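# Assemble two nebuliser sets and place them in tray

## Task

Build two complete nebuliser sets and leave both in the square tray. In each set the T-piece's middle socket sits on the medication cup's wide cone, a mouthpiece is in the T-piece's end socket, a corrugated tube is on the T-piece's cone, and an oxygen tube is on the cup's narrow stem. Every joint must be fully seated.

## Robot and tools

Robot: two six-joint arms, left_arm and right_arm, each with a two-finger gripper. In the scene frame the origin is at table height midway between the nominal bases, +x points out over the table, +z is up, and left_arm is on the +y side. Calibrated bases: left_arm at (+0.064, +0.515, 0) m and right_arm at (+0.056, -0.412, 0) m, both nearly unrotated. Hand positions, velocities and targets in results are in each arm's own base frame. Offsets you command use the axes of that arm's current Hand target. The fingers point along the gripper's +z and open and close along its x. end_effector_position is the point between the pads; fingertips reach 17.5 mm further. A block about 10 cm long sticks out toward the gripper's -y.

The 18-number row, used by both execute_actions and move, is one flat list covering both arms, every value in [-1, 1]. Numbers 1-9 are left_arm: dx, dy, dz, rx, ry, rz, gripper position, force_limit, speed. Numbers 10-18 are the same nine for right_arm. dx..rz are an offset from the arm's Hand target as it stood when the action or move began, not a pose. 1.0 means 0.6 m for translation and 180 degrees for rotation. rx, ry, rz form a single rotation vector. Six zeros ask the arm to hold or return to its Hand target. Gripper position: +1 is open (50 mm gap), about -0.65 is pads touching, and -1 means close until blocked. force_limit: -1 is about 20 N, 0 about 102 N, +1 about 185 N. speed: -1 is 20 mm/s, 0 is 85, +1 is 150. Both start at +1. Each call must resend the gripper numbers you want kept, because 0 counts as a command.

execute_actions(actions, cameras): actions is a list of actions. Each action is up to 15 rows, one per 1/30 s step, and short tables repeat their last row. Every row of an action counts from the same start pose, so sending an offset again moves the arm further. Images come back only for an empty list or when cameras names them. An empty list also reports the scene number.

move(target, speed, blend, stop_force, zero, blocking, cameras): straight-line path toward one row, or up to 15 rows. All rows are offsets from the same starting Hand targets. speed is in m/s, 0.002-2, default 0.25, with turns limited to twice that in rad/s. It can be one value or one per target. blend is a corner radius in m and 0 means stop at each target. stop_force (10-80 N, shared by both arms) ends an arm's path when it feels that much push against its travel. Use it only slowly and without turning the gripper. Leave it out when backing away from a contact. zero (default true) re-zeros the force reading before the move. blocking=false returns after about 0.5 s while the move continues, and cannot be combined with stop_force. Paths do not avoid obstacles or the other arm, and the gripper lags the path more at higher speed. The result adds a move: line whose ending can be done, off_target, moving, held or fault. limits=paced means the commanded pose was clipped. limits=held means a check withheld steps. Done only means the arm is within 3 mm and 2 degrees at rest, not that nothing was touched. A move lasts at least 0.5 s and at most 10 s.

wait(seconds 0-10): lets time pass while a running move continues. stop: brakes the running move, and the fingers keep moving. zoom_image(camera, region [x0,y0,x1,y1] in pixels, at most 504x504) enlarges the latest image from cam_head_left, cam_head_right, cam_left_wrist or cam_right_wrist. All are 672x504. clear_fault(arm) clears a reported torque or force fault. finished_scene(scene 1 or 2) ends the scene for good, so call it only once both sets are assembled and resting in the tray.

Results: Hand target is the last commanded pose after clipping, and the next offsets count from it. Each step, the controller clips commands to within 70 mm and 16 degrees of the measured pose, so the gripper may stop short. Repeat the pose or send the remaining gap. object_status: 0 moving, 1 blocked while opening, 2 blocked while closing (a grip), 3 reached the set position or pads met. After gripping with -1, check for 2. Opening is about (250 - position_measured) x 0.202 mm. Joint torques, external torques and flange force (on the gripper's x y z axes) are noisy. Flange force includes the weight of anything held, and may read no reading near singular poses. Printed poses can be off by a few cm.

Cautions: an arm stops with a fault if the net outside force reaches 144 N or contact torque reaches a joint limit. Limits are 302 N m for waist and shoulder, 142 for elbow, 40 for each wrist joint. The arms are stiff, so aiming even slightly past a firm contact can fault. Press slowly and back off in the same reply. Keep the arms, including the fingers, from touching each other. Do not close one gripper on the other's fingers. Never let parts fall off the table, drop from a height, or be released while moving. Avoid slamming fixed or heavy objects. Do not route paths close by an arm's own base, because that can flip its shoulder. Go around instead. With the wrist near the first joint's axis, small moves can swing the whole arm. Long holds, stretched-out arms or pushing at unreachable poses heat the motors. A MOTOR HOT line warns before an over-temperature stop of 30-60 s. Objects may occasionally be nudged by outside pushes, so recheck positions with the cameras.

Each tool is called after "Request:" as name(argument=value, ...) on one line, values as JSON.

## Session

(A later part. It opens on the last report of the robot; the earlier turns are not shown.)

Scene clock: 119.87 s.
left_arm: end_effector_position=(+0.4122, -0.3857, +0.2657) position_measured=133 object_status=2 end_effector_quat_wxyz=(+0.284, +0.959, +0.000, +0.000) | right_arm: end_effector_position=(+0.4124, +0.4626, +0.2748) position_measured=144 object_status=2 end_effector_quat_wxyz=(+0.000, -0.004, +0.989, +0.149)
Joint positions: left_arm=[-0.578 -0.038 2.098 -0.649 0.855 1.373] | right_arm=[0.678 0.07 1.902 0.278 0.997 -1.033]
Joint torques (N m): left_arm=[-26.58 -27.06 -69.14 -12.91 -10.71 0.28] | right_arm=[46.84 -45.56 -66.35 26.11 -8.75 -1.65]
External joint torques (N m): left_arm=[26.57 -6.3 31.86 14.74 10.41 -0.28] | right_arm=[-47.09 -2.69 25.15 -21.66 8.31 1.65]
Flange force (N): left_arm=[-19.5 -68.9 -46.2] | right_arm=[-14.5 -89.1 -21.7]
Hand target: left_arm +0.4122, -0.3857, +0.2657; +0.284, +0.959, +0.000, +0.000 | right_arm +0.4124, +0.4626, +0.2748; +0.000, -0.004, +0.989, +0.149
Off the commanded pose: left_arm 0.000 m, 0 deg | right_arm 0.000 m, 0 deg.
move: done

Request:
move(target=[[0,0,0,0,0,0,-1,0.5,-0.8,0,-0.0057,-0.0018,0,0,0,-1,0.5,-1],[0,0,0,0,0,0,0.6,0.5,-0.8,0,-0.0057,-0.0018,0,0,0,-1,0.5,-1],[0,0,-0.1167,0,0,0,0.6,0.5,-0.8,0,-0.0057,-0.0018,0,0,0,-1,0.5,-1],[-0.2458,-0.1753,0.1757,0.1165,-0.0149,0.0361,0.6,0.5,-0.8,0,-0.2297,-0.1235,0,0,0,-1,0.5,-1]], speed=[0.012,0.05,0.1,0.25], blend=[0,0,0.01,0], cameras=["cam_left_wrist"])

Scene clock: 125.17 s.
left_arm: end_effector_position=(+0.2648, -0.3548, +0.1201) position_measured=63 object_status=3 end_effector_quat_wxyz=(+0.104, +0.993, -0.061, -0.006) | right_arm: end_effector_position=(+0.4137, +0.3091, +0.3049) position_measured=144 object_status=2 end_effector_quat_wxyz=(+0.000, -0.005, +0.989, +0.149)
Joint positions: left_arm=[-0.912 -0.034 2.323 -0.225 0.716 0.941] | right_arm=[0.421 -0.093 2.005 0.304 1.123 -1.277]
Joint torques (N m): left_arm=[3.7 -31.19 -32.72 2.86 -0.48 0.03] | right_arm=[-1.44 -31.56 -42.32 3.92 0.08 -0.77]
External joint torques (N m): left_arm=[-3.53 2.36 0.85 -0.02 0.16 -0.03] | right_arm=[1.63 -0.2 0.65 0.68 -0.32 0.77]
Flange force (N): left_arm=[-4.3 6.9 5.4] | right_arm=[3.2 3.6 2.2]
Hand target: left_arm +0.2647, -0.3548, +0.1200; +0.104, +0.993, -0.061, -0.006 | right_arm +0.4138, +0.3090, +0.3049; +0.000, -0.004, +0.989, +0.149
Off the commanded pose: left_arm 0.000 m, 0 deg | right_arm 0.000 m, 0 deg.
move: done
Images, in order (width x height): cam_left_wrist 672x504.

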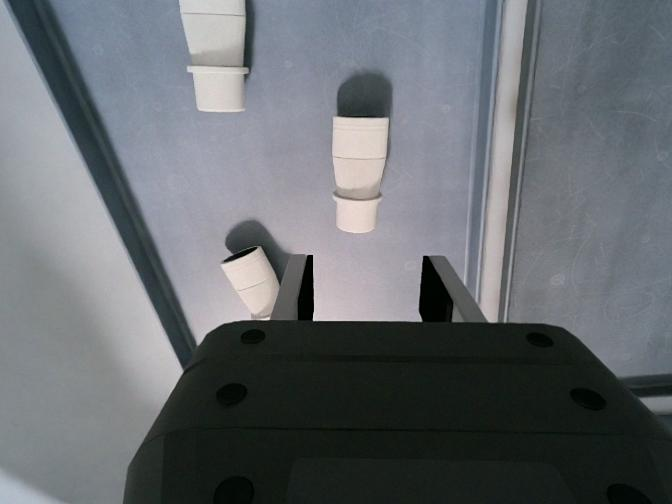

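Request:
move(target=[[0.0013,-0.0264,0.1309,0,-0.0015,0.0071,0.6,0.5,-0.8,0,0,0,0,0,0,-1,0.5,-1],[0.0013,-0.0313,0.1554,0,-0.0015,0.0071,0.6,0.5,-0.8,0,0,0,0,0,0,-1,0.5,-1],[0.0013,-0.0313,0.1554,0,-0.0015,0.0071,-1,0.5,-0.8,0,0,0,0,0,0,-1,0.5,-1]], speed=[0.15,0.04,0.05], blend=[0.005,0,0])

Scene clock: 128.97 s.
left_arm: end_effector_position=(+0.2654, -0.3559, +0.0249) position_measured=133 object_status=2 end_effector_quat_wxyz=(+0.104, +0.992, -0.072, -0.008) | right_arm: end_effector_position=(+0.4138, +0.3090, +0.3049) position_measured=144 object_status=2 end_effector_quat_wxyz=(+0.000, -0.004, +0.989, +0.149)
Joint positions: left_arm=[-0.91 0.132 2.399 -0.326 0.487 1.086] | right_arm=[0.421 -0.093 2.005 0.304 1.123 -1.277]
Joint torques (N m): left_arm=[3.38 -40.58 -24.67 2.1 -0.41 0.05] | right_arm=[-1.61 -32.05 -42.4 3.97 0.13 -0.73]
External joint torques (N m): left_arm=[-3.33 3.05 0.88 -0.01 0.14 -0.05] | right_arm=[1.55 -0.11 0.42 0.67 -0.38 0.73]
Flange force (N): left_arm=[-3.7 6.3 7.6] | right_arm=[2.7 3.7 2.1]
Hand target: left_arm +0.2654, -0.3559, +0.0249; +0.104, +0.992, -0.072, -0.008 | right_arm +0.4138, +0.3090, +0.3049; +0.000, -0.004, +0.989, +0.149
Off the commanded pose: left_arm 0.000 m, 0 deg | right_arm 0.000 m, 0 deg.
move: done

Request:
move(target=[[0,0.0346,-0.1631,0,0,0,-1,0.5,-0.8,0,0,0,0,0,0,-1,0.5,-1],[0.2208,-0.0872,-0.4423,0.0421,0.0067,-0.0462,-1,0.5,-0.8,0,0.2236,0.1232,0,0,0,-1,0.5,-1],[0.2372,0.0230,-0.4190,0.0421,0.0067,-0.0462,-1,0.5,-0.8,0,0.2236,0.1232,0,0,0,-1,0.5,-1]], speed=[0.15,0.25,0.1], blend=[0.03,0.02,0], cameras=["cam_head_left","cam_head_right"])

Request:
zoom_image(camera="cam_head_left", region=[240, 282, 296, 324])

Request:
zoom_image(camera="cam_head_right", region=[241, 283, 297, 325])

Scene clock: 133.33 s.
left_arm: end_effector_position=(+0.4118, -0.3382, +0.2737) position_measured=133 object_status=2 end_effector_quat_wxyz=(+0.038, +0.999, +0.001, +0.000) | right_arm: end_effector_position=(+0.4125, +0.4590, +0.2739) position_measured=144 object_status=2 end_effector_quat_wxyz=(+0.000, -0.004, +0.989, +0.149)
Joint positions: left_arm=[-0.721 -0.001 1.955 -0.063 1.137 0.874] | right_arm=[0.673 0.067 1.908 0.28 0.996 -1.039]
Joint torques (N m): left_arm=[3.17 -43.01 -40.72 3.84 -0.27 0.07] | right_arm=[-1.67 -48.57 -41.75 3.71 -0.12 -0.79]
External joint torques (N m): left_arm=[-3.22 3.77 1.19 -0.01 0.17 -0.07] | right_arm=[1.62 1.19 0.8 0.72 -0.31 0.79]
Flange force (N): left_arm=[-0.9 7.0 4.2] | right_arm=[2.3 2.9 3.1]
Hand target: left_arm +0.4118, -0.3382, +0.2737; +0.038, +0.999, +0.001, +0.000 | right_arm +0.4125, +0.4590, +0.2739; +0.000, -0.004, +0.989, +0.149
Off the commanded pose: left_arm 0.000 m, 0 deg | right_arm 0.000 m, 0 deg.
move: done
Images, in order (width x height): cam_head_left 672x504, cam_head_right 672x504.

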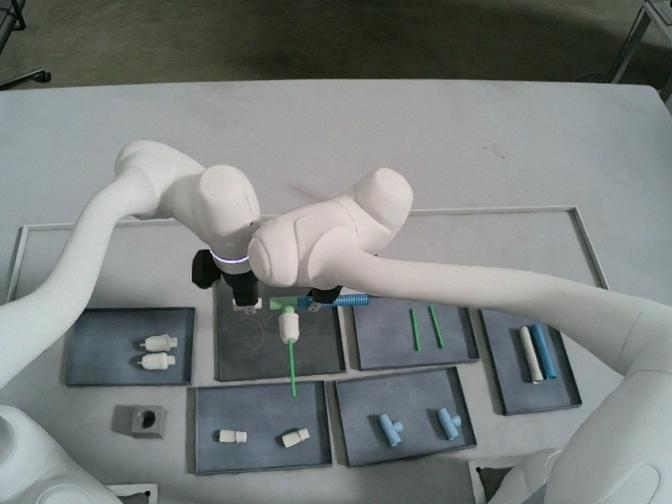

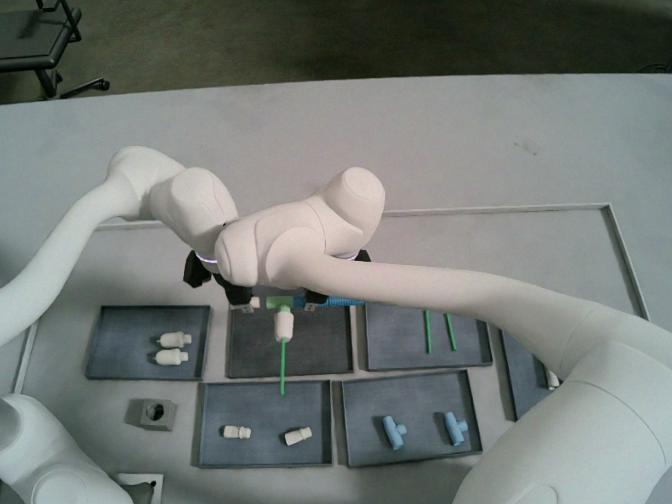

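Scaled by 9.000 from the camera's 672x504 image, which has a finer 960x720 frame.

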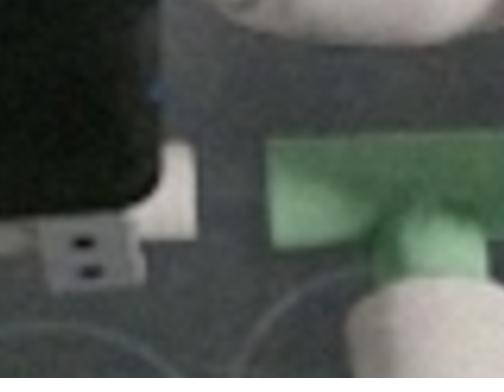

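Scaled by 9.000 from the camera's 672x504 image, which has a finer 960x720 frame.

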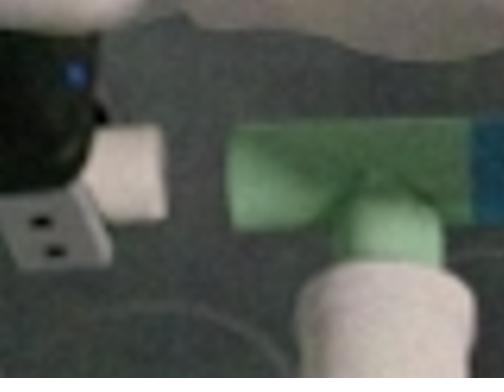

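Request:
move(target=[[-0.0015,-0.00026,0.00332,0,0,0,-1,0.5,-0.8,0,0,0,0,0,0,-1,0.5,-1],[-0.0015,0.0579,0.00779,0,0,0,-1,0.5,-0.8,0,0,0,0,0,0,-1,0.5,-1]], speed=0.01, stop_force=14, cameras=[])

Scene clock: 138.90 s.
left_arm: end_effector_position=(+0.4110, -0.3579, +0.2716) position_measured=133 object_status=2 end_effector_quat_wxyz=(+0.038, +0.999, +0.001, +0.000) | right_arm: end_effector_position=(+0.4125, +0.4590, +0.2739) position_measured=144 object_status=2 end_effector_quat_wxyz=(+0.000, -0.004, +0.989, +0.149)
Joint positions: left_arm=[-0.75 0.019 1.939 -0.061 1.132 0.844] | right_arm=[0.673 0.067 1.908 0.279 0.996 -1.039]
Joint torques (N m): left_arm=[-5.95 -43.97 -49.62 -0.99 -5.23 0.26] | right_arm=[8.7 -46.05 -48.51 8.69 -3.58 -0.99]
External joint torques (N m): left_arm=[5.91 2.97 10.13 4.81 5.11 -0.26] | right_arm=[-8.38 -2.9 7.15 -4.22 3.15 0.99]
Flange force (N): left_arm=[-1.7 -15.5 3.5] | right_arm=[3.9 -20.0 -7.2]
Hand target: left_arm +0.4109, -0.3579, +0.2716; +0.038, +0.999, +0.001, +0.000 (not the last commanded pose) | right_arm +0.4125, +0.4590, +0.2739; +0.000, -0.004, +0.989, +0.149
Off the commanded pose: left_arm 0.015 m, 0 deg | right_arm 0.000 m, 0 deg.
move: contact (left_arm); path passed 1 of 2 targets
No camera images: "cameras" was empty.

Request:
move(target=[0,0.0415,0.0032,0,0,0,-1,0.5,-0.8,0,0,0,0,0,0,-1,0.5,-1], speed=0.01, stop_force=50, zero=false, cameras=["cam_head_left"])

Request:
zoom_image(camera="cam_head_left", region=[230, 170, 350, 260])

Scene clock: 142.33 s.
left_arm: end_effector_position=(+0.4110, -0.3738, +0.2715) position_measured=133 object_status=2 end_effector_quat_wxyz=(+0.038, +0.999, +0.001, +0.000) | right_arm: end_effector_position=(+0.4124, +0.4589, +0.2738) position_measured=144 object_status=2 end_effector_quat_wxyz=(+0.000, -0.004, +0.989, +0.149)
Joint positions: left_arm=[-0.772 0.036 1.922 -0.06 1.132 0.822] | right_arm=[0.673 0.067 1.908 0.279 0.996 -1.039]
Joint torques (N m): left_arm=[-15.9 -39.92 -62.06 -5.69 -13.83 -0.25] | right_arm=[26.66 -47.09 -58.24 17.26 -6.46 -1.28]
External joint torques (N m): left_arm=[15.84 -2.93 22.61 9.51 13.72 0.25] | right_arm=[-26.62 -0.93 17.29 -12.84 6.03 1.28]
Flange force (N): left_arm=[-10.2 -48.4 -3.7] | right_arm=[-4.9 -53.4 -11.9]
Hand target: left_arm +0.4110, -0.3738, +0.2715; +0.038, +0.999, +0.001, +0.000 (not the last commanded pose) | right_arm +0.4125, +0.4590, +0.2739; +0.000, -0.004, +0.989, +0.149
Off the commanded pose: left_arm 0.009 m, 0 deg | right_arm 0.000 m, 0 deg.
move: contact (left_arm)
Images, in order (width x height): cam_head_left 672x504.

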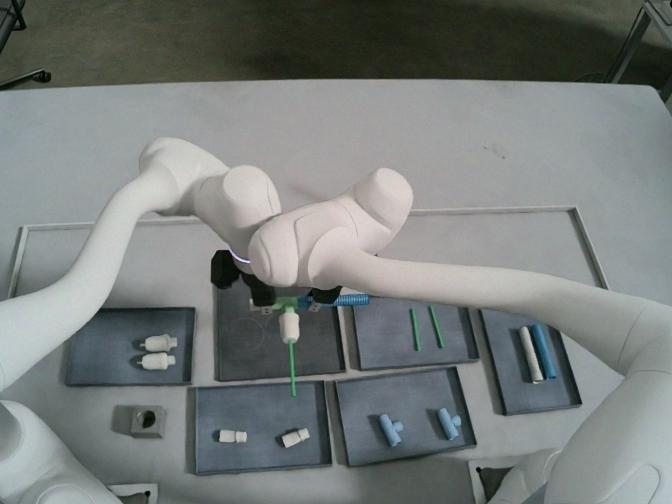

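Scaled by 4.200 from the camera's 672x504 image, which has a finer 960x720 frame.

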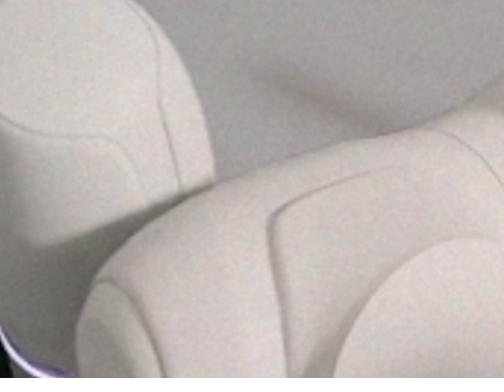

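Request:
move(target=[0,0.01,0.00077,0,0,0,-1,0.5,-0.8,0,0,0,0,0,0,-1,0.5,-1], speed=0.01, stop_force=74, zero=false, cameras=["cam_head_left"])

Request:
zoom_image(camera="cam_head_left", region=[240, 275, 340, 350])

Scene clock: 143.43 s.
left_arm: end_effector_position=(+0.4109, -0.3753, +0.2715) position_measured=133 object_status=2 end_effector_quat_wxyz=(+0.038, +0.999, +0.001, +0.000) | right_arm: end_effector_position=(+0.4124, +0.4590, +0.2739) position_measured=144 object_status=2 end_effector_quat_wxyz=(+0.000, -0.004, +0.989, +0.149)
Joint positions: left_arm=[-0.774 0.037 1.92 -0.06 1.132 0.819] | right_arm=[0.673 0.067 1.908 0.28 0.996 -1.039]
Joint torques (N m): left_arm=[-26.23 -37.79 -71.78 -10.77 -19.51 -0.28] | right_arm=[38.4 -45.56 -66.89 23.16 -10.36 -1.26]
External joint torques (N m): left_arm=[26.34 -5.48 32.36 14.59 19.4 0.28] | right_arm=[-38.22 -2.92 25.69 -18.71 9.93 1.26]
Flange force (N): left_arm=[-11.6 -75.2 -6.2] | right_arm=[-5.1 -79.7 -20.2]
Hand target: left_arm +0.4109, -0.3753, +0.2715; +0.038, +0.999, +0.001, +0.000 (not the last commanded pose) | right_arm +0.4125, +0.4590, +0.2739; +0.000, -0.004, +0.989, +0.149
Off the commanded pose: left_arm 0.004 m, 0 deg | right_arm 0.000 m, 0 deg.
move: contact (left_arm)
Images, in order (width x height): cam_head_left 672x504.

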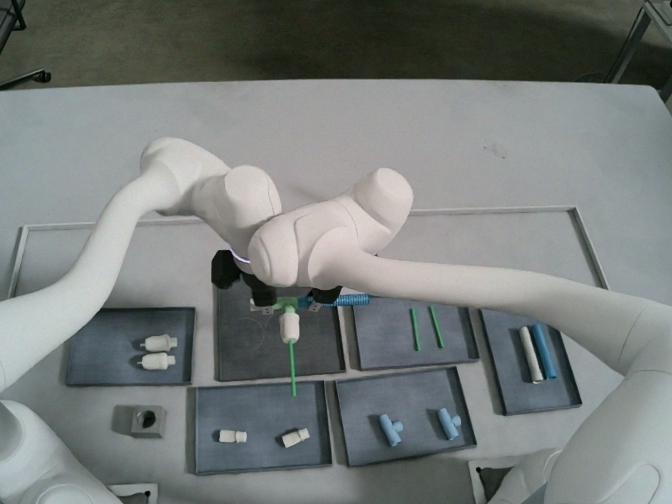

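Scaled by 5.040 from the camera's 672x504 image, which has a finer 960x720 frame.

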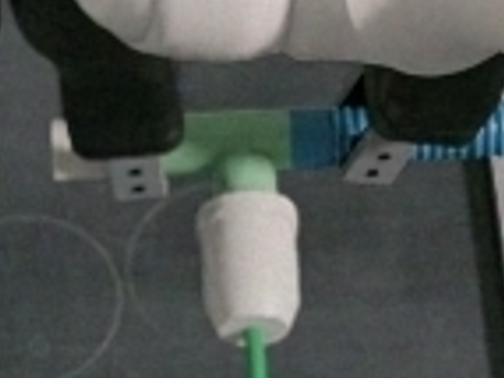

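Request:
move(target=[[0.0014,0.0008,0,0,-0.0305,-0.0024,-1,0.5,-0.8,0,0,0,0,0,0,-1,0.5,-1],[0,0.0012,0.0001,0,0,0,-1,0.5,-0.8,0,0,0,0,0,0,-1,0.5,-1]], speed=0.1, cameras=[])

Scene clock: 145.43 s.
left_arm: end_effector_position=(+0.4109, -0.3760, +0.2715) position_measured=133 object_status=2 end_effector_quat_wxyz=(+0.038, +0.999, +0.001, +0.000) | right_arm: end_effector_position=(+0.4125, +0.4590, +0.2739) position_measured=144 object_status=2 end_effector_quat_wxyz=(+0.000, -0.004, +0.989, +0.149)
Joint positions: left_arm=[-0.775 0.038 1.92 -0.06 1.132 0.819] | right_arm=[0.673 0.067 1.908 0.279 0.996 -1.039]
Joint torques (N m): left_arm=[-32.15 -37.75 -79.12 -13.11 -23.99 -0.27] | right_arm=[46.32 -43.31 -70.42 27.3 -11.48 -0.98]
External joint torques (N m): left_arm=[32.08 -5.41 39.69 16.92 23.87 0.27] | right_arm=[-46.35 -4.68 29.33 -22.87 11.05 0.98]
Flange force (N): left_arm=[-12.8 -90.6 -6.8] | right_arm=[-7.4 -96.0 -25.2]
Hand target: left_arm +0.4109, -0.3760, +0.2715; +0.038, +0.999, +0.001, +0.000 | right_arm +0.4125, +0.4590, +0.2739; +0.000, -0.004, +0.989, +0.149
Off the commanded pose: left_arm 0.000 m, 0 deg | right_arm 0.000 m, 0 deg.
move: done
No camera images: "cameras" was empty.

Request:
move(target=[[0,-0.0066,-0.0005,0,0,0,-1,0.5,-0.8,0,0,0,0,0,0,-1,0.5,-1],[0,-0.0066,-0.0005,0,0,0,0.6,0.5,-0.8,0,0,0,0,0,0,-1,0.5,-1],[0,-0.0066,-0.0838,0,0,0,0.6,0.5,-0.8,0,0,0,0,0,0,-1,0.5,-1],[-0.1,-0.744,-0.238,0,0,0,0.6,0.5,-0.8,0,0,0,0,0,0,-1,0.5,-1]], speed=[0.03,0.03,0.08,0.35], blend=[0,0,0.02,0], cameras=[])

Scene clock: 150.03 s.
left_arm: end_effector_position=(+0.3502, +0.0798, +0.3801) position_measured=63 object_status=3 end_effector_quat_wxyz=(+0.038, +0.999, +0.001, +0.000) | right_arm: end_effector_position=(+0.4125, +0.4590, +0.2739) position_measured=144 object_status=2 end_effector_quat_wxyz=(+0.000, -0.004, +0.989, +0.149)
Joint positions: left_arm=[0.188 -0.313 2.014 -0.075 1.455 1.767] | right_arm=[0.673 0.067 1.908 0.28 0.996 -1.039]
Joint torques (N m): left_arm=[2.58 -11.88 -43.21 4.07 -0.14 0.04] | right_arm=[-1.31 -48.67 -41.43 3.76 -0.14 -0.78]
External joint torques (N m): left_arm=[-2.63 1.82 1.04 -0.02 0.16 -0.04] | right_arm=[1.39 -0.05 0.14 0.7 -0.29 0.78]
Flange force (N): left_arm=[3.2 6.5 2.3] | right_arm=[2.6 2.6 1.2]
Hand target: left_arm +0.3502, +0.0798, +0.3801; +0.038, +0.999, +0.001, +0.000 | right_arm +0.4125, +0.4590, +0.2739; +0.000, -0.004, +0.989, +0.149
Off the commanded pose: left_arm 0.000 m, 0 deg | right_arm 0.000 m, 0 deg.
move: done
No camera images: "cameras" was empty.

Request:
move(target=[[0,0,0,0,0,0,0.6,0.5,-0.8,-0.3632,0.0960,0.0300,0,0.0424,0.0131,-1,0.5,-1],[0,0,0,0,0,0,0.6,0.5,-0.8,-0.3629,-0.0090,0.3708,0,0.0424,0.0131,-1,0.5,-1]], speed=[0.25,0.15], blend=[0.03,0], cameras=["cam_head_right"])

Request:
zoom_image(camera="cam_head_right", region=[200, 190, 360, 310])

Scene clock: 154.40 s.
left_arm: end_effector_position=(+0.3502, +0.0798, +0.3801) position_measured=63 object_status=3 end_effector_quat_wxyz=(+0.038, +0.999, +0.001, +0.000) | right_arm: end_effector_position=(+0.6299, +0.5214, +0.0600) position_measured=144 object_status=2 end_effector_quat_wxyz=(-0.069, +0.006, +0.986, +0.149)
Joint positions: left_arm=[0.188 -0.313 2.014 -0.075 1.455 1.767] | right_arm=[0.534 0.595 1.61 0.408 0.942 -1.268]
Joint torques (N m): left_arm=[3.31 -11.91 -43.14 4.07 -0.13 0.06] | right_arm=[-1.61 -97.94 -36.59 3.19 0.5 -0.79]
External joint torques (N m): left_arm=[-3.3 1.69 0.87 -0.01 0.15 -0.06] | right_arm=[1.38 2.35 0.15 0.78 -0.36 0.8]
Flange force (N): left_arm=[3.5 8.4 2.2] | right_arm=[-1.1 2.9 3.5]
Hand target: left_arm +0.3502, +0.0798, +0.3801; +0.038, +0.999, +0.001, +0.000 | right_arm +0.6299, +0.5215, +0.0600; -0.069, +0.006, +0.986, +0.149
Off the commanded pose: left_arm 0.000 m, 0 deg | right_arm 0.000 m, 0 deg.
move: done
Images, in order (width x height): cam_head_right 672x504.

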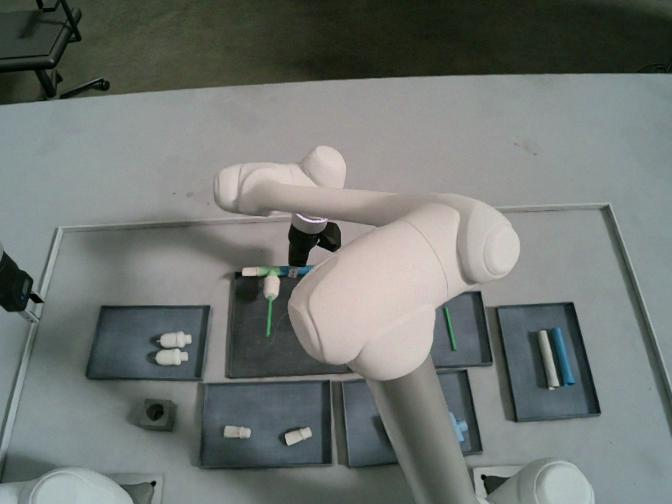

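Scaled by 3.150 from the camera's 672x504 image, which has a finer 960x720 frame.

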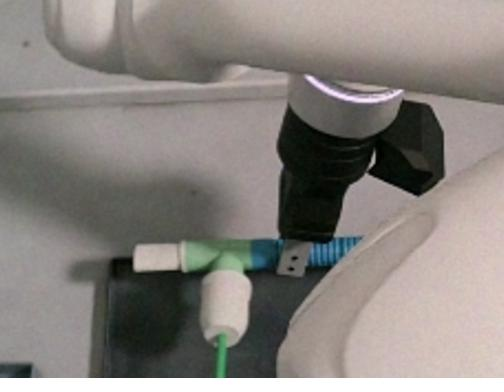

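Request:
move(target=[[0,0,0,0,0,0,0.6,0.5,-0.8,-0.0035,0.0006,0.0261,0,0,0,-1,0.5,-1],[0,0,0,0,0,0,0.6,0.5,-0.8,-0.0081,-0.0091,0.0576,0,0,0,-1,0.5,-1]], speed=[0.04,0.01], stop_force=10, cameras=[])

Scene clock: 158.53 s.
left_arm: end_effector_position=(+0.3502, +0.0798, +0.3801) position_measured=63 object_status=3 end_effector_quat_wxyz=(+0.038, +0.999, +0.001, +0.000) | right_arm: end_effector_position=(+0.6300, +0.5265, +0.0264) position_measured=144 object_status=2 end_effector_quat_wxyz=(-0.069, +0.006, +0.986, +0.149)
Joint positions: left_arm=[0.188 -0.313 2.014 -0.075 1.455 1.767] | right_arm=[0.54 0.631 1.62 0.423 0.898 -1.286]
Joint torques (N m): left_arm=[3.49 -11.81 -43.21 4.06 -0.13 0.07] | right_arm=[1.04 -82.57 -27.97 2.22 -0.76 -0.85]
External joint torques (N m): left_arm=[-3.5 1.46 0.92 0 0.15 -0.07] | right_arm=[-1.6 -14.2 -6.88 1.55 0.92 0.86]
Flange force (N): left_arm=[3.2 9.1 2.2] | right_arm=[2.8 3.8 -18.0]
Hand target: left_arm +0.3502, +0.0798, +0.3801; +0.038, +0.999, +0.001, +0.000 | right_arm +0.6300, +0.5265, +0.0264; -0.069, +0.006, +0.986, +0.149 (not the last commanded pose)
Off the commanded pose: left_arm 0.000 m, 0 deg | right_arm 0.001 m, 0 deg.
move: contact (right_arm); path passed 1 of 2 targets
No camera images: "cameras" was empty.

Request:
move(target=[[0,0,0,0,0,0,0.6,0.5,-0.8,0.00014,0.0003,-0.0009,0,0,0,-1,0.5,-1],[0,0,0,0,0,0,0.6,0.5,-0.8,0.00014,0.0003,-0.0009,0,0,0,0.35,0.5,-1],[0,0,0,0,0,0,0.6,0.5,-0.8,0,0,-0.1,0,0,0,0.35,0.5,-1],[0,0,0,0,0,0,0.6,0.5,-0.8,0,-0.05,-0.4,0,0,0,0.35,0.5,-1]], speed=[0.02,0.02,0.06,0.25], blend=[0,0,0.01,0], cameras=["cam_right_wrist"])

Scene clock: 162.57 s.
left_arm: end_effector_position=(+0.3502, +0.0798, +0.3801) position_measured=63 object_status=3 end_effector_quat_wxyz=(+0.038, +0.999, +0.001, +0.000) | right_arm: end_effector_position=(+0.6612, +0.4273, +0.2447) position_measured=100 object_status=3 end_effector_quat_wxyz=(-0.069, +0.006, +0.986, +0.149)
Joint positions: left_arm=[0.188 -0.313 2.014 -0.075 1.455 1.767] | right_arm=[0.41 0.425 1.508 0.349 1.235 -1.269]
Joint torques (N m): left_arm=[3.35 -11.59 -43.2 4.03 -0.14 0.06] | right_arm=[-1.13 -86.73 -41.19 3.95 0.48 -0.8]
External joint torques (N m): left_arm=[-3.27 0.85 0.82 0.04 0.17 -0.06] | right_arm=[1.52 2.15 0.03 0.73 -0.33 0.81]
Flange force (N): left_arm=[2.1 8.7 1.9] | right_arm=[-1.8 3.6 2.4]
Hand target: left_arm +0.3502, +0.0798, +0.3801; +0.038, +0.999, +0.001, +0.000 | right_arm +0.6612, +0.4273, +0.2448; -0.069, +0.006, +0.986, +0.149
Off the commanded pose: left_arm 0.000 m, 0 deg | right_arm 0.000 m, 0 deg.
move: done
Images, in order (width x height): cam_right_wrist 672x504.

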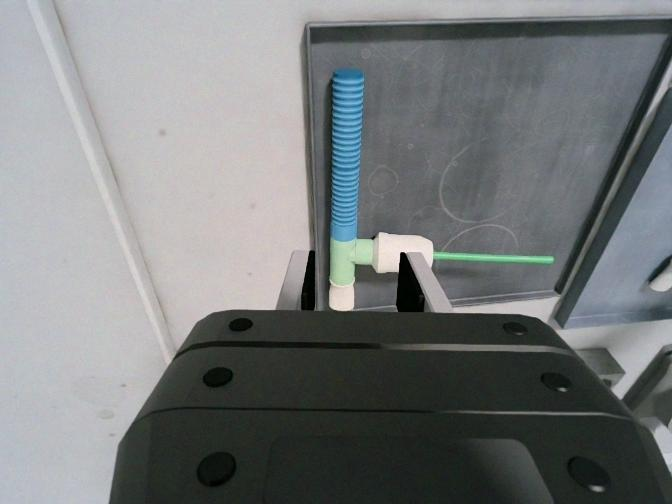

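Request:
move(target=[0.1578,0.3317,0.4930,0.0244,0,0,0.4,0.5,-0.8,0.6835,-0.2963,0.2627,0.0686,0.1080,-0.5774,0.5,0.5,-1], speed=0.35, cameras=["cam_left_wrist","cam_right_wrist"])

Scene clock: 169.50 s.
left_arm: end_effector_position=(+0.4452, -0.1409, +0.1002) position_measured=92 object_status=3 end_effector_quat_wxyz=(+0.000, +1.000, +0.001, +0.000) | right_arm: end_effector_position=(+0.2282, +0.3001, +0.1000) position_measured=78 object_status=3 end_effector_quat_wxyz=(+0.070, +0.796, -0.599, -0.052)
Joint positions: left_arm=[-0.381 0.089 2.227 0.001 0.826 1.188] | right_arm=[0.767 0.021 2.312 0.098 0.965 -2.718]
Joint torques (N m): left_arm=[3.41 -43.47 -32.17 3.19 -0.12 0.05] | right_arm=[-1.97 -33.02 -31.45 2.46 0.69 -0.77]
External joint torques (N m): left_arm=[-3.37 2.96 0.75 0 0.13 -0.05] | right_arm=[1.86 -0.55 -0.13 0.84 -0.3 0.77]
Flange force (N): left_arm=[0.3 7.8 4.4] | right_arm=[-5.4 3.6 0.3]
Hand target: left_arm +0.4452, -0.1409, +0.1002; +0.000, +1.000, +0.001, +0.000 | right_arm +0.2282, +0.3001, +0.1000; +0.070, +0.796, -0.599, -0.052
Off the commanded pose: left_arm 0.000 m, 0 deg | right_arm 0.000 m, 0 deg.
move: done
Images, in order (width x height): cam_left_wrist 672x504, cam_right_wrist 672x504.

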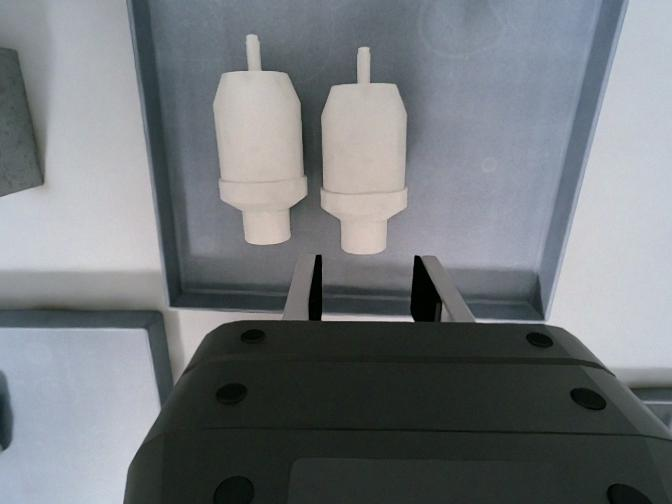

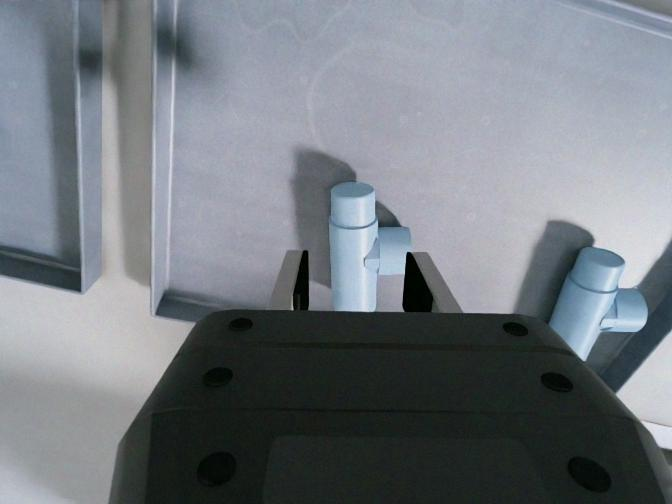

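Request:
move(target=[[0.0042,0.0075,0.129,0,0,0,0.4,0.5,-1,0.0012,-0.0137,0.1262,0,0.0017,-0.00985,0.5,0.5,-1],[0.0042,0.0075,0.129,0,0,0,-1,-0.6,-1,0.0012,-0.0137,0.1262,0,0.0017,-0.00985,-1,0.5,-1]], speed=[0.12,0.05], cameras=["cam_right_wrist"])

Scene clock: 173.77 s.
left_arm: end_effector_position=(+0.4477, -0.1453, +0.0228) position_measured=145 object_status=2 end_effector_quat_wxyz=(+0.000, +1.000, +0.001, +0.000) | right_arm: end_effector_position=(+0.2235, +0.2979, +0.0240) position_measured=142 object_status=0 end_effector_quat_wxyz=(+0.071, +0.805, -0.586, -0.051)
Joint positions: left_arm=[-0.388 0.214 2.278 0.001 0.65 1.181] | right_arm=[0.774 0.145 2.379 0.11 0.777 -2.764]
Joint torques (N m): left_arm=[3.24 -51.61 -26.8 2.66 -0.16 0.07] | right_arm=[-1.44 -40.34 -25.08 1.82 0.76 -0.74]
External joint torques (N m): left_arm=[-3.26 3.86 0.97 -0.04 0.18 -0.07] | right_arm=[1.2 0.27 -0.2 0.81 -0.35 0.74]
Flange force (N): left_arm=[0.5 7.6 6.7] | right_arm=[-4.7 1.4 1.5]
Hand target: left_arm +0.4477, -0.1453, +0.0228; +0.000, +1.000, +0.001, +0.000 | right_arm +0.2235, +0.2979, +0.0240; +0.071, +0.805, -0.586, -0.051
Off the commanded pose: left_arm 0.000 m, 0 deg | right_arm 0.000 m, 0 deg.
move: done
Images, in order (width x height): cam_right_wrist 672x504.

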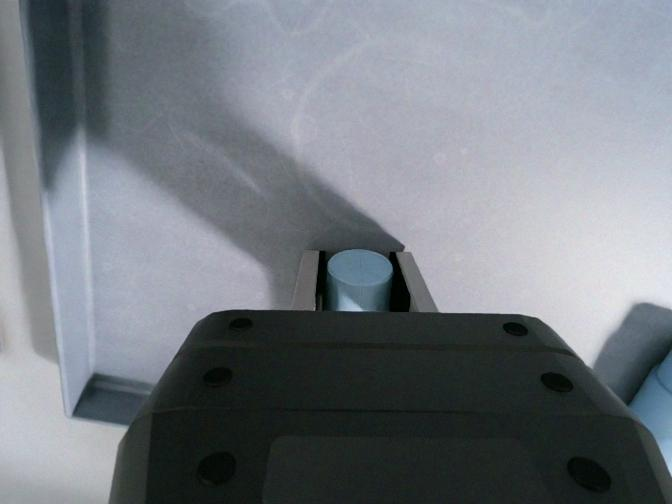

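Request:
move(target=[[0.0333,0,0,0,0,0,-1,-0.6,-1,0,0.0029,-0.0164,0,0,0,-1,0.5,-1],[0.0333,0,0,0,0,0,0.4,0.5,-1,0,0.0029,-0.0164,0,0,0,-1,0.5,-1],[0.0333,0,-0.13,0,0,0,0.4,0.5,-1,0,0.0289,-0.1641,0,0,0,-1,0.5,-1]], speed=[0.04,0.05,0.1], cameras=["cam_left_wrist","cam_right_wrist"])

Scene clock: 177.67 s.
left_arm: end_effector_position=(+0.4677, -0.1453, +0.1008) position_measured=92 object_status=3 end_effector_quat_wxyz=(+0.000, +1.000, +0.001, +0.000) | right_arm: end_effector_position=(+0.2235, +0.2980, +0.1240) position_measured=142 object_status=2 end_effector_quat_wxyz=(+0.071, +0.805, -0.586, -0.051)
Joint positions: left_arm=[-0.372 0.122 2.188 0.001 0.832 1.196] | right_arm=[0.774 -0.02 2.296 0.09 1.024 -2.732]
Joint torques (N m): left_arm=[3.62 -47.71 -32.47 3.2 -0.14 0.09] | right_arm=[-1.48 -30.2 -33.15 2.72 0.69 -0.77]
External joint torques (N m): left_arm=[-3.57 3.02 0.79 0.01 0.15 -0.09] | right_arm=[1.31 -0.38 0.24 0.71 -0.28 0.77]
Flange force (N): left_arm=[0.2 7.9 4.3] | right_arm=[-4.1 3.1 0.8]
Hand target: left_arm +0.4677, -0.1453, +0.1008; +0.000, +1.000, +0.001, +0.000 | right_arm +0.2235, +0.2980, +0.1240; +0.071, +0.805, -0.586, -0.051
Off the commanded pose: left_arm 0.000 m, 0 deg | right_arm 0.000 m, 0 deg.
move: done
Images, in order (width x height): cam_left_wrist 672x504, cam_right_wrist 672x504.

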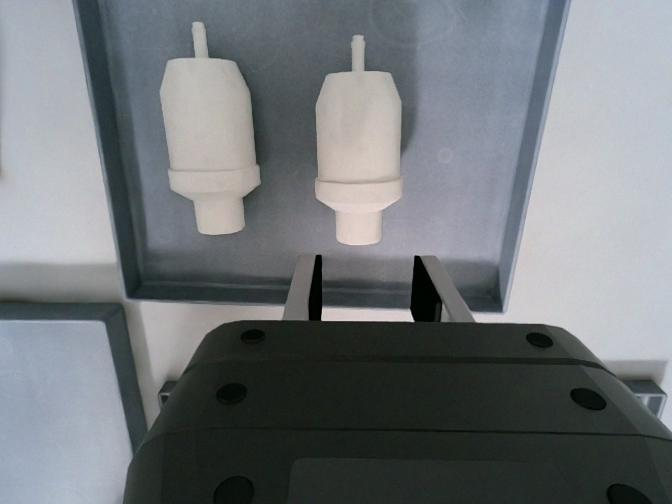

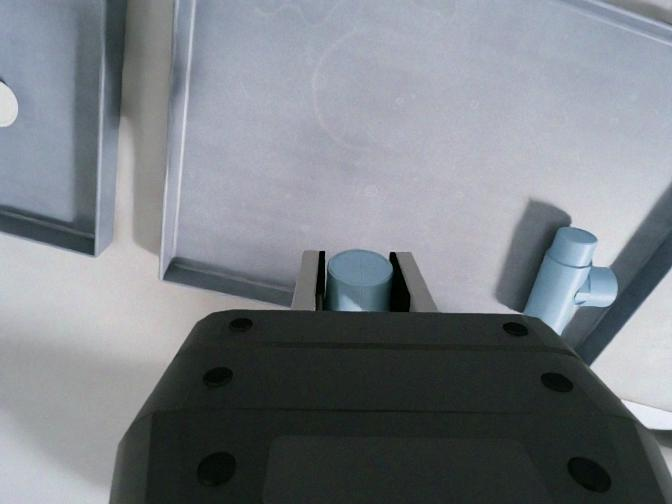

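Request:
move(target=[[-0.0022,-0.0845,0.0263,-0.1,0,-0.0067,1,0.5,-0.8,0.0002,0.0405,-0.2287,0,0,0,-1,0.5,-1],[-0.0022,-0.0845,0.1267,-0.1,0,-0.0067,1,0.5,-0.8,-0.2045,-0.3503,-0.2982,-0.0704,-0.1961,0.5656,-1,0.5,-1]], speed=[0.15,0.3], cameras=["cam_left_wrist"])

Scene clock: 185.17 s.
left_arm: end_effector_position=(+0.4663, -0.0946, +0.0248) position_measured=3 object_status=3 end_effector_quat_wxyz=(+0.156, +0.988, +0.011, +0.000) | right_arm: end_effector_position=(+0.4123, +0.4880, +0.2637) position_measured=142 object_status=2 end_effector_quat_wxyz=(-0.002, -0.004, +0.970, +0.244)
Joint positions: left_arm=[-0.085 0.227 2.295 -0.527 0.656 1.89] | right_arm=[0.639 0.068 1.97 0.525 0.87 -1.236]
Joint torques (N m): left_arm=[3.26 -50.06 -24.12 1.7 0.1 0.09] | right_arm=[-1.56 -48.15 -41.16 3.59 -0.13 -0.72]
External joint torques (N m): left_arm=[-3.23 3.49 1 -0.05 0.16 -0.09] | right_arm=[1.51 0.6 0.55 0.75 -0.32 0.72]
Flange force (N): left_arm=[1.9 4.8 8.2] | right_arm=[2.4 2.3 2.8]
Hand target: left_arm +0.4662, -0.0946, +0.0248; +0.156, +0.988, +0.011, +0.000 | right_arm +0.4123, +0.4880, +0.2637; -0.002, -0.004, +0.970, +0.244
Off the commanded pose: left_arm 0.000 m, 0 deg | right_arm 0.000 m, 0 deg.
move: done
Images, in order (width x height): cam_left_wrist 672x504.

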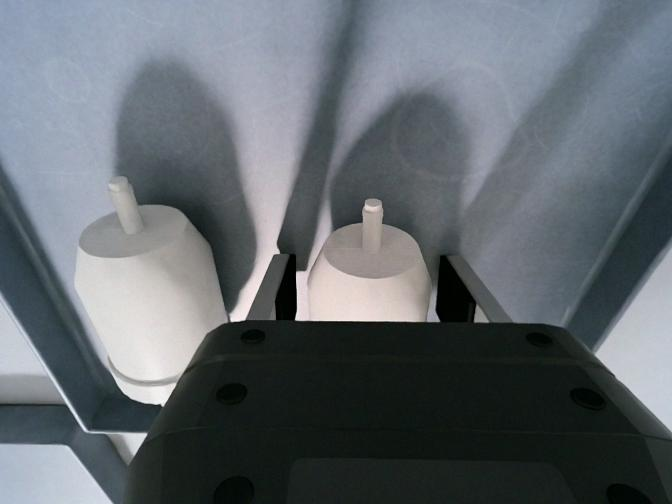

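Request:
move(target=[[0,0,0,0,0,0,-1,0.5,-0.8,0,0,0,0,0,0,-1,0.5,-1],[-0.0007,0.0668,-0.2064,0,0,0,-1,0.5,-0.8,0,0,0,0,0,0,-1,0.5,-1],[-0.2507,0.4138,-0.2912,-0.1007,0.0382,-0.4944,-1,0.5,-0.8,0,0,0,0,0,0,-1,0.5,-1]], speed=[0.1,0.2,0.3], blend=[0,0.02,0], cameras=["cam_left_wrist"])

Scene clock: 191.37 s.
left_arm: end_effector_position=(+0.3208, -0.2802, +0.2681) position_measured=71 object_status=2 end_effector_quat_wxyz=(+0.249, +0.662, +0.705, -0.054) | right_arm: end_effector_position=(+0.4123, +0.4880, +0.2637) position_measured=142 object_status=2 end_effector_quat_wxyz=(-0.002, -0.004, +0.970, +0.244)
Joint positions: left_arm=[-0.715 -0.384 2.333 -0.192 0.7 -0.663] | right_arm=[0.639 0.068 1.97 0.525 0.87 -1.236]
Joint torques (N m): left_arm=[3.12 -3 -41.78 3.48 -1.57 0.05] | right_arm=[-1.59 -47.78 -41.17 3.65 -0.14 -0.78]
External joint torques (N m): left_arm=[-3.1 0.96 1.02 0.01 0.24 -0.08] | right_arm=[1.7 -0.17 0.37 0.7 -0.32 0.78]
Flange force (N): left_arm=[-7.2 -8.0 3.1] | right_arm=[3.4 2.6 1.9]
Hand target: left_arm +0.3208, -0.2802, +0.2681; +0.249, +0.662, +0.705, -0.054 | right_arm +0.4123, +0.4880, +0.2637; -0.002, -0.004, +0.970, +0.244
Off the commanded pose: left_arm 0.000 m, 0 deg | right_arm 0.000 m, 0 deg.
move: done
Images, in order (width x height): cam_left_wrist 672x504.

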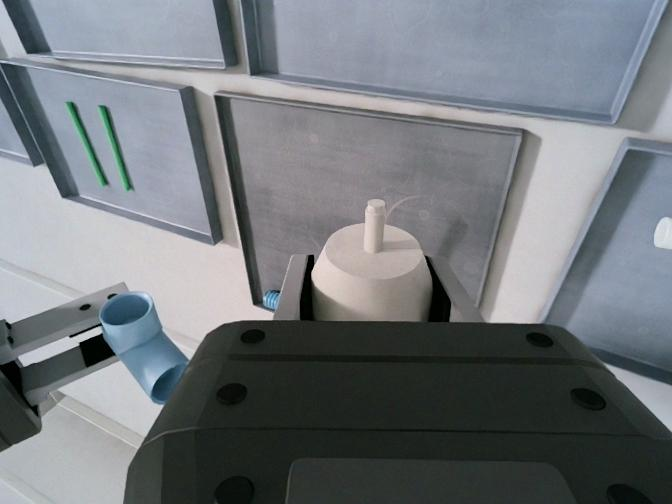

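Request:
move(target=[-0.2033,-0.0587,0.0823,0,0,0,-1,0.5,-0.8,0,0,0,0,0,0,-1,0.5,-1], speed=0.15, cameras=["cam_head_left","cam_head_right"])

Request:
zoom_image(camera="cam_head_left", region=[260, 280, 330, 340])

Request:
zoom_image(camera="cam_head_right", region=[260, 280, 330, 340])

Scene clock: 194.37 s.
left_arm: end_effector_position=(+0.3008, -0.4149, +0.2677) position_measured=71 object_status=2 end_effector_quat_wxyz=(+0.249, +0.662, +0.705, -0.054) | right_arm: end_effector_position=(+0.4123, +0.4880, +0.2637) position_measured=142 object_status=2 end_effector_quat_wxyz=(-0.002, -0.004, +0.970, +0.244)
Joint positions: left_arm=[-1.028 -0.226 2.233 0.051 0.621 -1.125] | right_arm=[0.639 0.068 1.97 0.525 0.87 -1.236]
Joint torques (N m): left_arm=[3.86 -18.95 -41.27 3.87 -1.64 0.07] | right_arm=[-1.4 -48.06 -41.07 3.63 -0.2 -0.8]
External joint torques (N m): left_arm=[-3.81 1.97 1.15 0 0.21 -0.1] | right_arm=[1.23 0.47 0.19 0.74 -0.27 0.8]
Flange force (N): left_arm=[-5.3 -9.3 3.1] | right_arm=[1.9 2.6 2.1]
Hand target: left_arm +0.3008, -0.4150, +0.2677; +0.249, +0.662, +0.705, -0.054 | right_arm +0.4123, +0.4880, +0.2637; -0.002, -0.004, +0.970, +0.244
Off the commanded pose: left_arm 0.000 m, 0 deg | right_arm 0.000 m, 0 deg.
move: done
Images, in order (width x height): cam_head_left 672x504, cam_head_right 672x504.

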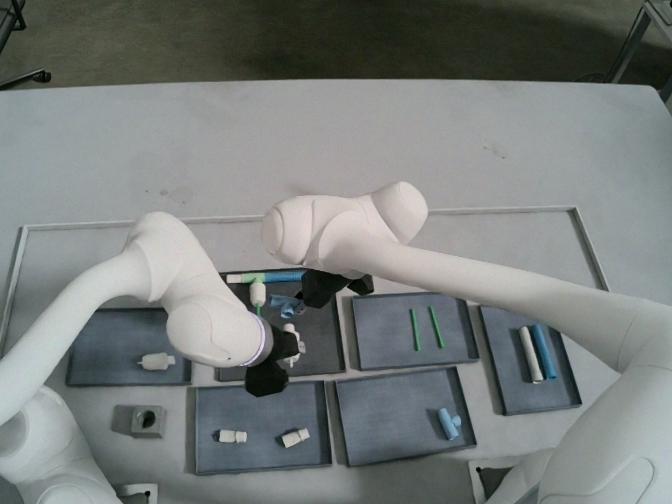

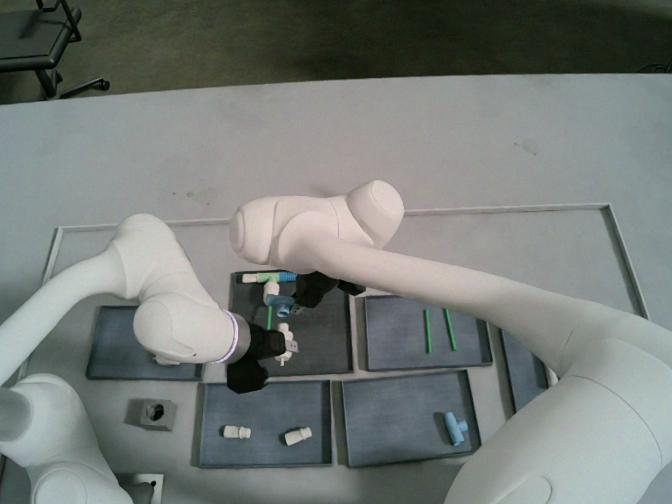

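Scaled by 7.200 from the camera's 672x504 image, which has a finer 960x720 frame.

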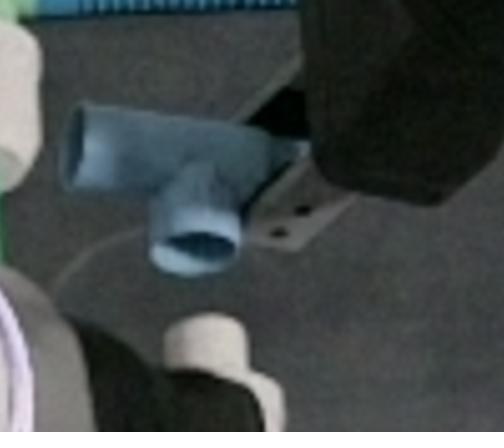

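Scaled by 7.200 from the camera's 672x504 image, which has a finer 960x720 frame.

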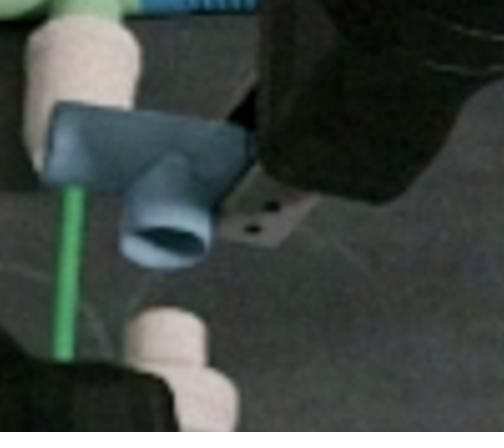

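Request:
zoom_image(camera="cam_head_left", region=[272, 304, 308, 331])

Request:
zoom_image(camera="cam_head_right", region=[268, 304, 304, 331])

Scaled by 14.000 from the camera's 672x504 image, which has a finer 960x720 frame.

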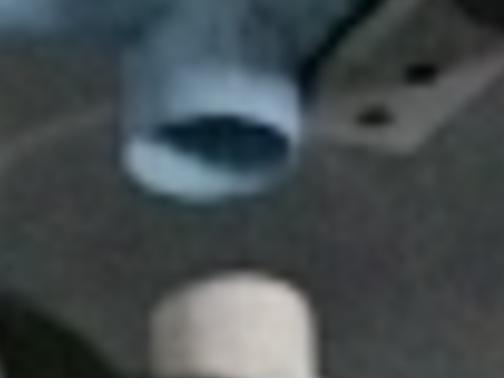

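Scaled by 14.000 from the camera's 672x504 image, which has a finer 960x720 frame.

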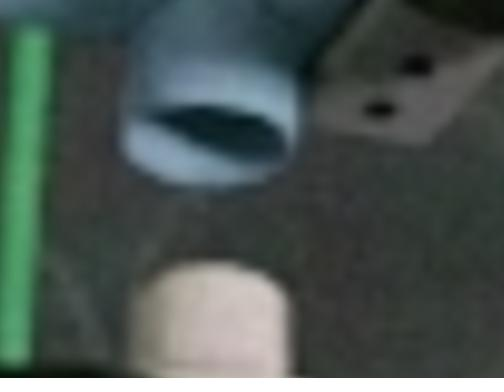

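Request:
move(target=[[0.00196,0.00026,-0.00088,0,0,0,-1,0.5,-0.8,0,0,0,0,0,0,-1,0.5,-1],[0.00196,0.07226,0.02002,0,0,0,-1,0.5,-0.8,0,0,0,0,0,0,-1,0.5,-1]], speed=0.012, stop_force=14, cameras=[])

Scene clock: 201.23 s.
left_arm: end_effector_position=(+0.3386, -0.4136, +0.2677) position_measured=71 object_status=2 end_effector_quat_wxyz=(+0.249, +0.662, +0.705, -0.054) | right_arm: end_effector_position=(+0.4123, +0.4880, +0.2637) position_measured=142 object_status=2 end_effector_quat_wxyz=(-0.002, -0.004, +0.970, +0.244)
Joint positions: left_arm=[-0.943 -0.184 2.202 -0.021 0.609 -0.992] | right_arm=[0.639 0.068 1.97 0.525 0.87 -1.236]
Joint torques (N m): left_arm=[13.11 -25.65 -50.35 6.95 -5.65 -0.06] | right_arm=[8.58 -45.9 -27.51 3.74 6.5 -1.24]
External joint torques (N m): left_arm=[-13.03 4.69 10.62 -3.21 4.22 0.03] | right_arm=[-8.53 -2.14 -13.34 0.63 -6.96 1.24]
Flange force (N): left_arm=[-4.5 -28.6 4.2] | right_arm=[-18.9 7.9 -3.1]
Hand target: left_arm +0.3386, -0.4136, +0.2677; +0.249, +0.662, +0.705, -0.054 (not the last commanded pose) | right_arm +0.4123, +0.4880, +0.2637; -0.002, -0.004, +0.970, +0.244
Off the commanded pose: left_arm 0.007 m, 0 deg | right_arm 0.000 m, 0 deg.
move: contact (left_arm); path passed 1 of 2 targets
No camera images: "cameras" was empty.

Request:
move(target=[0,0.032,0.0093,0,0,0,-1,0.5,-0.8,0,0,0,0,0,0,-1,0.5,-1], speed=0.01, stop_force=45, zero=false, cameras=[])

Request:
move(target=[0,0.016,0.0046,0,0,0,-1,0.5,-0.8,0,0,0,0,0,0,-1,0.5,-1], speed=0.01, stop_force=72, zero=false, cameras=["cam_head_left"])

Request:
zoom_image(camera="cam_head_left", region=[260, 280, 330, 340])

Scene clock: 202.50 s.
left_arm: end_effector_position=(+0.3415, -0.4136, +0.2676) position_measured=71 object_status=2 end_effector_quat_wxyz=(+0.249, +0.662, +0.705, -0.054) | right_arm: end_effector_position=(+0.4124, +0.4880, +0.2637) position_measured=142 object_status=2 end_effector_quat_wxyz=(-0.002, -0.004, +0.970, +0.244)
Joint positions: left_arm=[-0.937 -0.181 2.199 -0.027 0.609 -0.982] | right_arm=[0.639 0.068 1.97 0.525 0.87 -1.236]
Joint torques (N m): left_arm=[25.74 -18.88 -59.07 10.97 -11.83 -0.27] | right_arm=[30.01 -53.81 -17.69 8.62 16.29 -1.45]
External joint torques (N m): left_arm=[-25.65 -2.67 19.18 -7.23 10.39 0.24] | right_arm=[-29.95 5.78 -23.03 -4.27 -16.74 1.44]
Flange force (N): left_arm=[-1.0 -60.2 -16.0] | right_arm=[-57.8 -0.5 0.5]
Hand target: left_arm +0.3415, -0.4136, +0.2676; +0.249, +0.662, +0.705, -0.054 (not the last commanded pose) | right_arm +0.4123, +0.4880, +0.2637; -0.002, -0.004, +0.970, +0.244
Off the commanded pose: left_arm 0.017 m, 0 deg | right_arm 0.000 m, 0 deg.
move: contact (left_arm)
No camera images: "cameras" was empty.

Scene clock: 203.27 s.
left_arm: end_effector_position=(+0.3435, -0.4136, +0.2676) position_measured=71 object_status=2 end_effector_quat_wxyz=(+0.249, +0.662, +0.705, -0.054) | right_arm: end_effector_position=(+0.4123, +0.4880, +0.2637) position_measured=142 object_status=2 end_effector_quat_wxyz=(-0.002, -0.004, +0.970, +0.244)
Joint positions: left_arm=[-0.933 -0.178 2.197 -0.03 0.609 -0.976] | right_arm=[0.639 0.068 1.97 0.525 0.87 -1.236]
Joint torques (N m): left_arm=[32.1 -15.79 -64.04 12.75 -15.14 -0.51] | right_arm=[40.23 -56.89 -12.9 10.98 20.93 -1.41]
External joint torques (N m): left_arm=[-32.12 -5.4 24.15 -9.02 13.7 0.48] | right_arm=[-40.32 9.32 -27.72 -6.64 -21.38 1.41]
Flange force (N): left_arm=[0.6 -76.1 -24.5] | right_arm=[-76.4 -5.0 1.8]
Hand target: left_arm +0.3435, -0.4136, +0.2676; +0.249, +0.662, +0.705, -0.054 (not the last commanded pose) | right_arm +0.4123, +0.4880, +0.2637; -0.002, -0.004, +0.970, +0.244
Off the commanded pose: left_arm 0.008 m, 0 deg | right_arm 0.000 m, 0 deg.
move: contact (left_arm)
Images, in order (width x height): cam_head_left 672x504.

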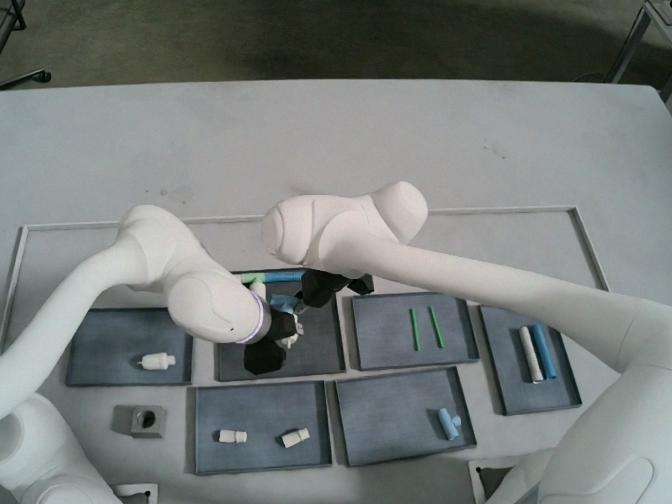

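Scaled by 7.200 from the camera's 672x504 image, which has a finer 960x720 frame.

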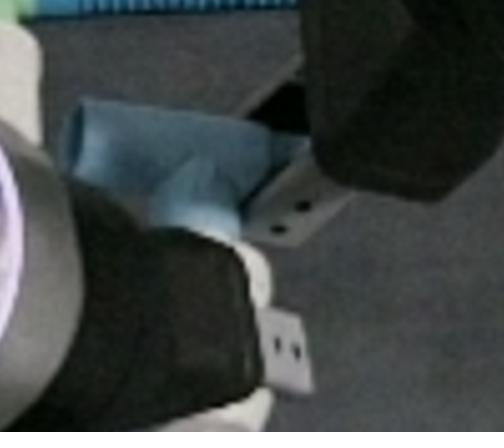

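Request:
move(target=[[0,0.0008,0.0002,0,0.0320,0.0093,-1,0.5,-0.8,0,0,0,0,0,0,-1,0.5,-1],[0,0.0014,0.0004,0,-0.0320,-0.0093,-1,0.5,-0.8,0,0,0,0,0,0,-1,0.5,-1],[0,0.0016,0.0005,0,0,0,-1,0.5,-0.8,0,0,0,0,0,0,-1,0.5,-1]], speed=0.12, cameras=[])

Scene clock: 206.37 s.
left_arm: end_effector_position=(+0.3445, -0.4136, +0.2676) position_measured=71 object_status=2 end_effector_quat_wxyz=(+0.249, +0.662, +0.705, -0.054) | right_arm: end_effector_position=(+0.4123, +0.4880, +0.2636) position_measured=142 object_status=2 end_effector_quat_wxyz=(-0.002, -0.004, +0.970, +0.244)
Joint positions: left_arm=[-0.931 -0.177 2.196 -0.032 0.608 -0.972] | right_arm=[0.639 0.068 1.97 0.525 0.87 -1.236]
Joint torques (N m): left_arm=[24.76 -13.83 -44.34 9.82 -5.95 -1.03] | right_arm=[19.42 -60.54 -26.62 7.43 13.24 -0.95]
External joint torques (N m): left_arm=[-24.72 -7.77 4.63 -6.11 4.53 1] | right_arm=[-19.26 12.61 -14.03 -3.1 -13.68 0.95]
Flange force (N): left_arm=[-13.5 -47.6 -18.5] | right_arm=[-45.1 2.5 16.0]
Hand target: left_arm +0.3445, -0.4136, +0.2676; +0.249, +0.662, +0.705, -0.054 | right_arm +0.4123, +0.4880, +0.2637; -0.002, -0.004, +0.970, +0.244
Off the commanded pose: left_arm 0.000 m, 0 deg | right_arm 0.000 m, 0 deg.
move: done
No camera images: "cameras" was empty.

Request:
move(target=[0,0.012,0.0035,0,0,0,-1,0.5,-0.8,0,0,0,0,0,0,-1,0.5,-1], speed=0.01, stop_force=74, zero=false, cameras=[])

Request:
move(target=[[0,0.0008,0.0002,0,0.0320,0.0093,-1,0.5,-0.8,0,0,0,0,0,0,-1,0.5,-1],[0,0.0012,0.0004,0,-0.0320,-0.0093,-1,0.5,-0.8,0,0,0,0,0,0,-1,0.5,-1],[0,0.0012,0.0004,0,0,0,-1,0.5,-0.8,0,0,0,0,0,0,-1,0.5,-1]], speed=0.12, cameras=[])

Scene clock: 207.67 s.
left_arm: end_effector_position=(+0.3460, -0.4135, +0.2674) position_measured=71 object_status=2 end_effector_quat_wxyz=(+0.248, +0.662, +0.705, -0.054) | right_arm: end_effector_position=(+0.4124, +0.4880, +0.2637) position_measured=142 object_status=2 end_effector_quat_wxyz=(-0.002, -0.004, +0.970, +0.244)
Joint positions: left_arm=[-0.927 -0.175 2.195 -0.035 0.609 -0.967] | right_arm=[0.639 0.068 1.97 0.525 0.87 -1.236]
Joint torques (N m): left_arm=[38.5 -6.41 -53.95 13.99 -12.47 -1.27] | right_arm=[42.19 -67.56 -16.32 12.26 23.4 -1.35]
External joint torques (N m): left_arm=[-38.49 -15.26 14.07 -10.27 11.03 1.23] | right_arm=[-42.34 19.78 -24.44 -7.91 -23.86 1.35]
Flange force (N): left_arm=[-10.3 -82.0 -38.8] | right_arm=[-85.3 -7.2 17.9]
Hand target: left_arm +0.3460, -0.4136, +0.2674; +0.248, +0.662, +0.705, -0.054 (not the last commanded pose) | right_arm +0.4123, +0.4880, +0.2637; -0.002, -0.004, +0.970, +0.244
Off the commanded pose: left_arm 0.006 m, 0 deg | right_arm 0.000 m, 0 deg.
move: contact (left_arm)
No camera images: "cameras" was empty.

Scene clock: 210.10 s.
left_arm: end_effector_position=(+0.3468, -0.4136, +0.2675) position_measured=71 object_status=2 end_effector_quat_wxyz=(+0.248, +0.662, +0.705, -0.054) | right_arm: end_effector_position=(+0.4123, +0.4880, +0.2636) position_measured=142 object_status=2 end_effector_quat_wxyz=(-0.002, -0.004, +0.970, +0.244)
Joint positions: left_arm=[-0.926 -0.174 2.194 -0.037 0.608 -0.964] | right_arm=[0.639 0.068 1.97 0.525 0.87 -1.236]
Joint torques (N m): left_arm=[32.06 -9.9 -58.13 12.54 -13.77 -0.7] | right_arm=[40.96 -63.41 -18.6 12.41 20.71 -1.26]
External joint torques (N m): left_arm=[-31.93 -12.31 18.26 -8.82 12.33 0.67] | right_arm=[-41.07 15.26 -22.33 -8.04 -21.17 1.26]
Flange force (N): left_arm=[-1.4 -74.4 -35.1] | right_arm=[-77.4 -10.3 9.8]
Hand target: left_arm +0.3467, -0.4136, +0.2674; +0.248, +0.662, +0.705, -0.054 | right_arm +0.4123, +0.4880, +0.2637; -0.002, -0.004, +0.970, +0.244
Off the commanded pose: left_arm 0.000 m, 0 deg | right_arm 0.000 m, 0 deg.
move: done
No camera images: "cameras" was empty.


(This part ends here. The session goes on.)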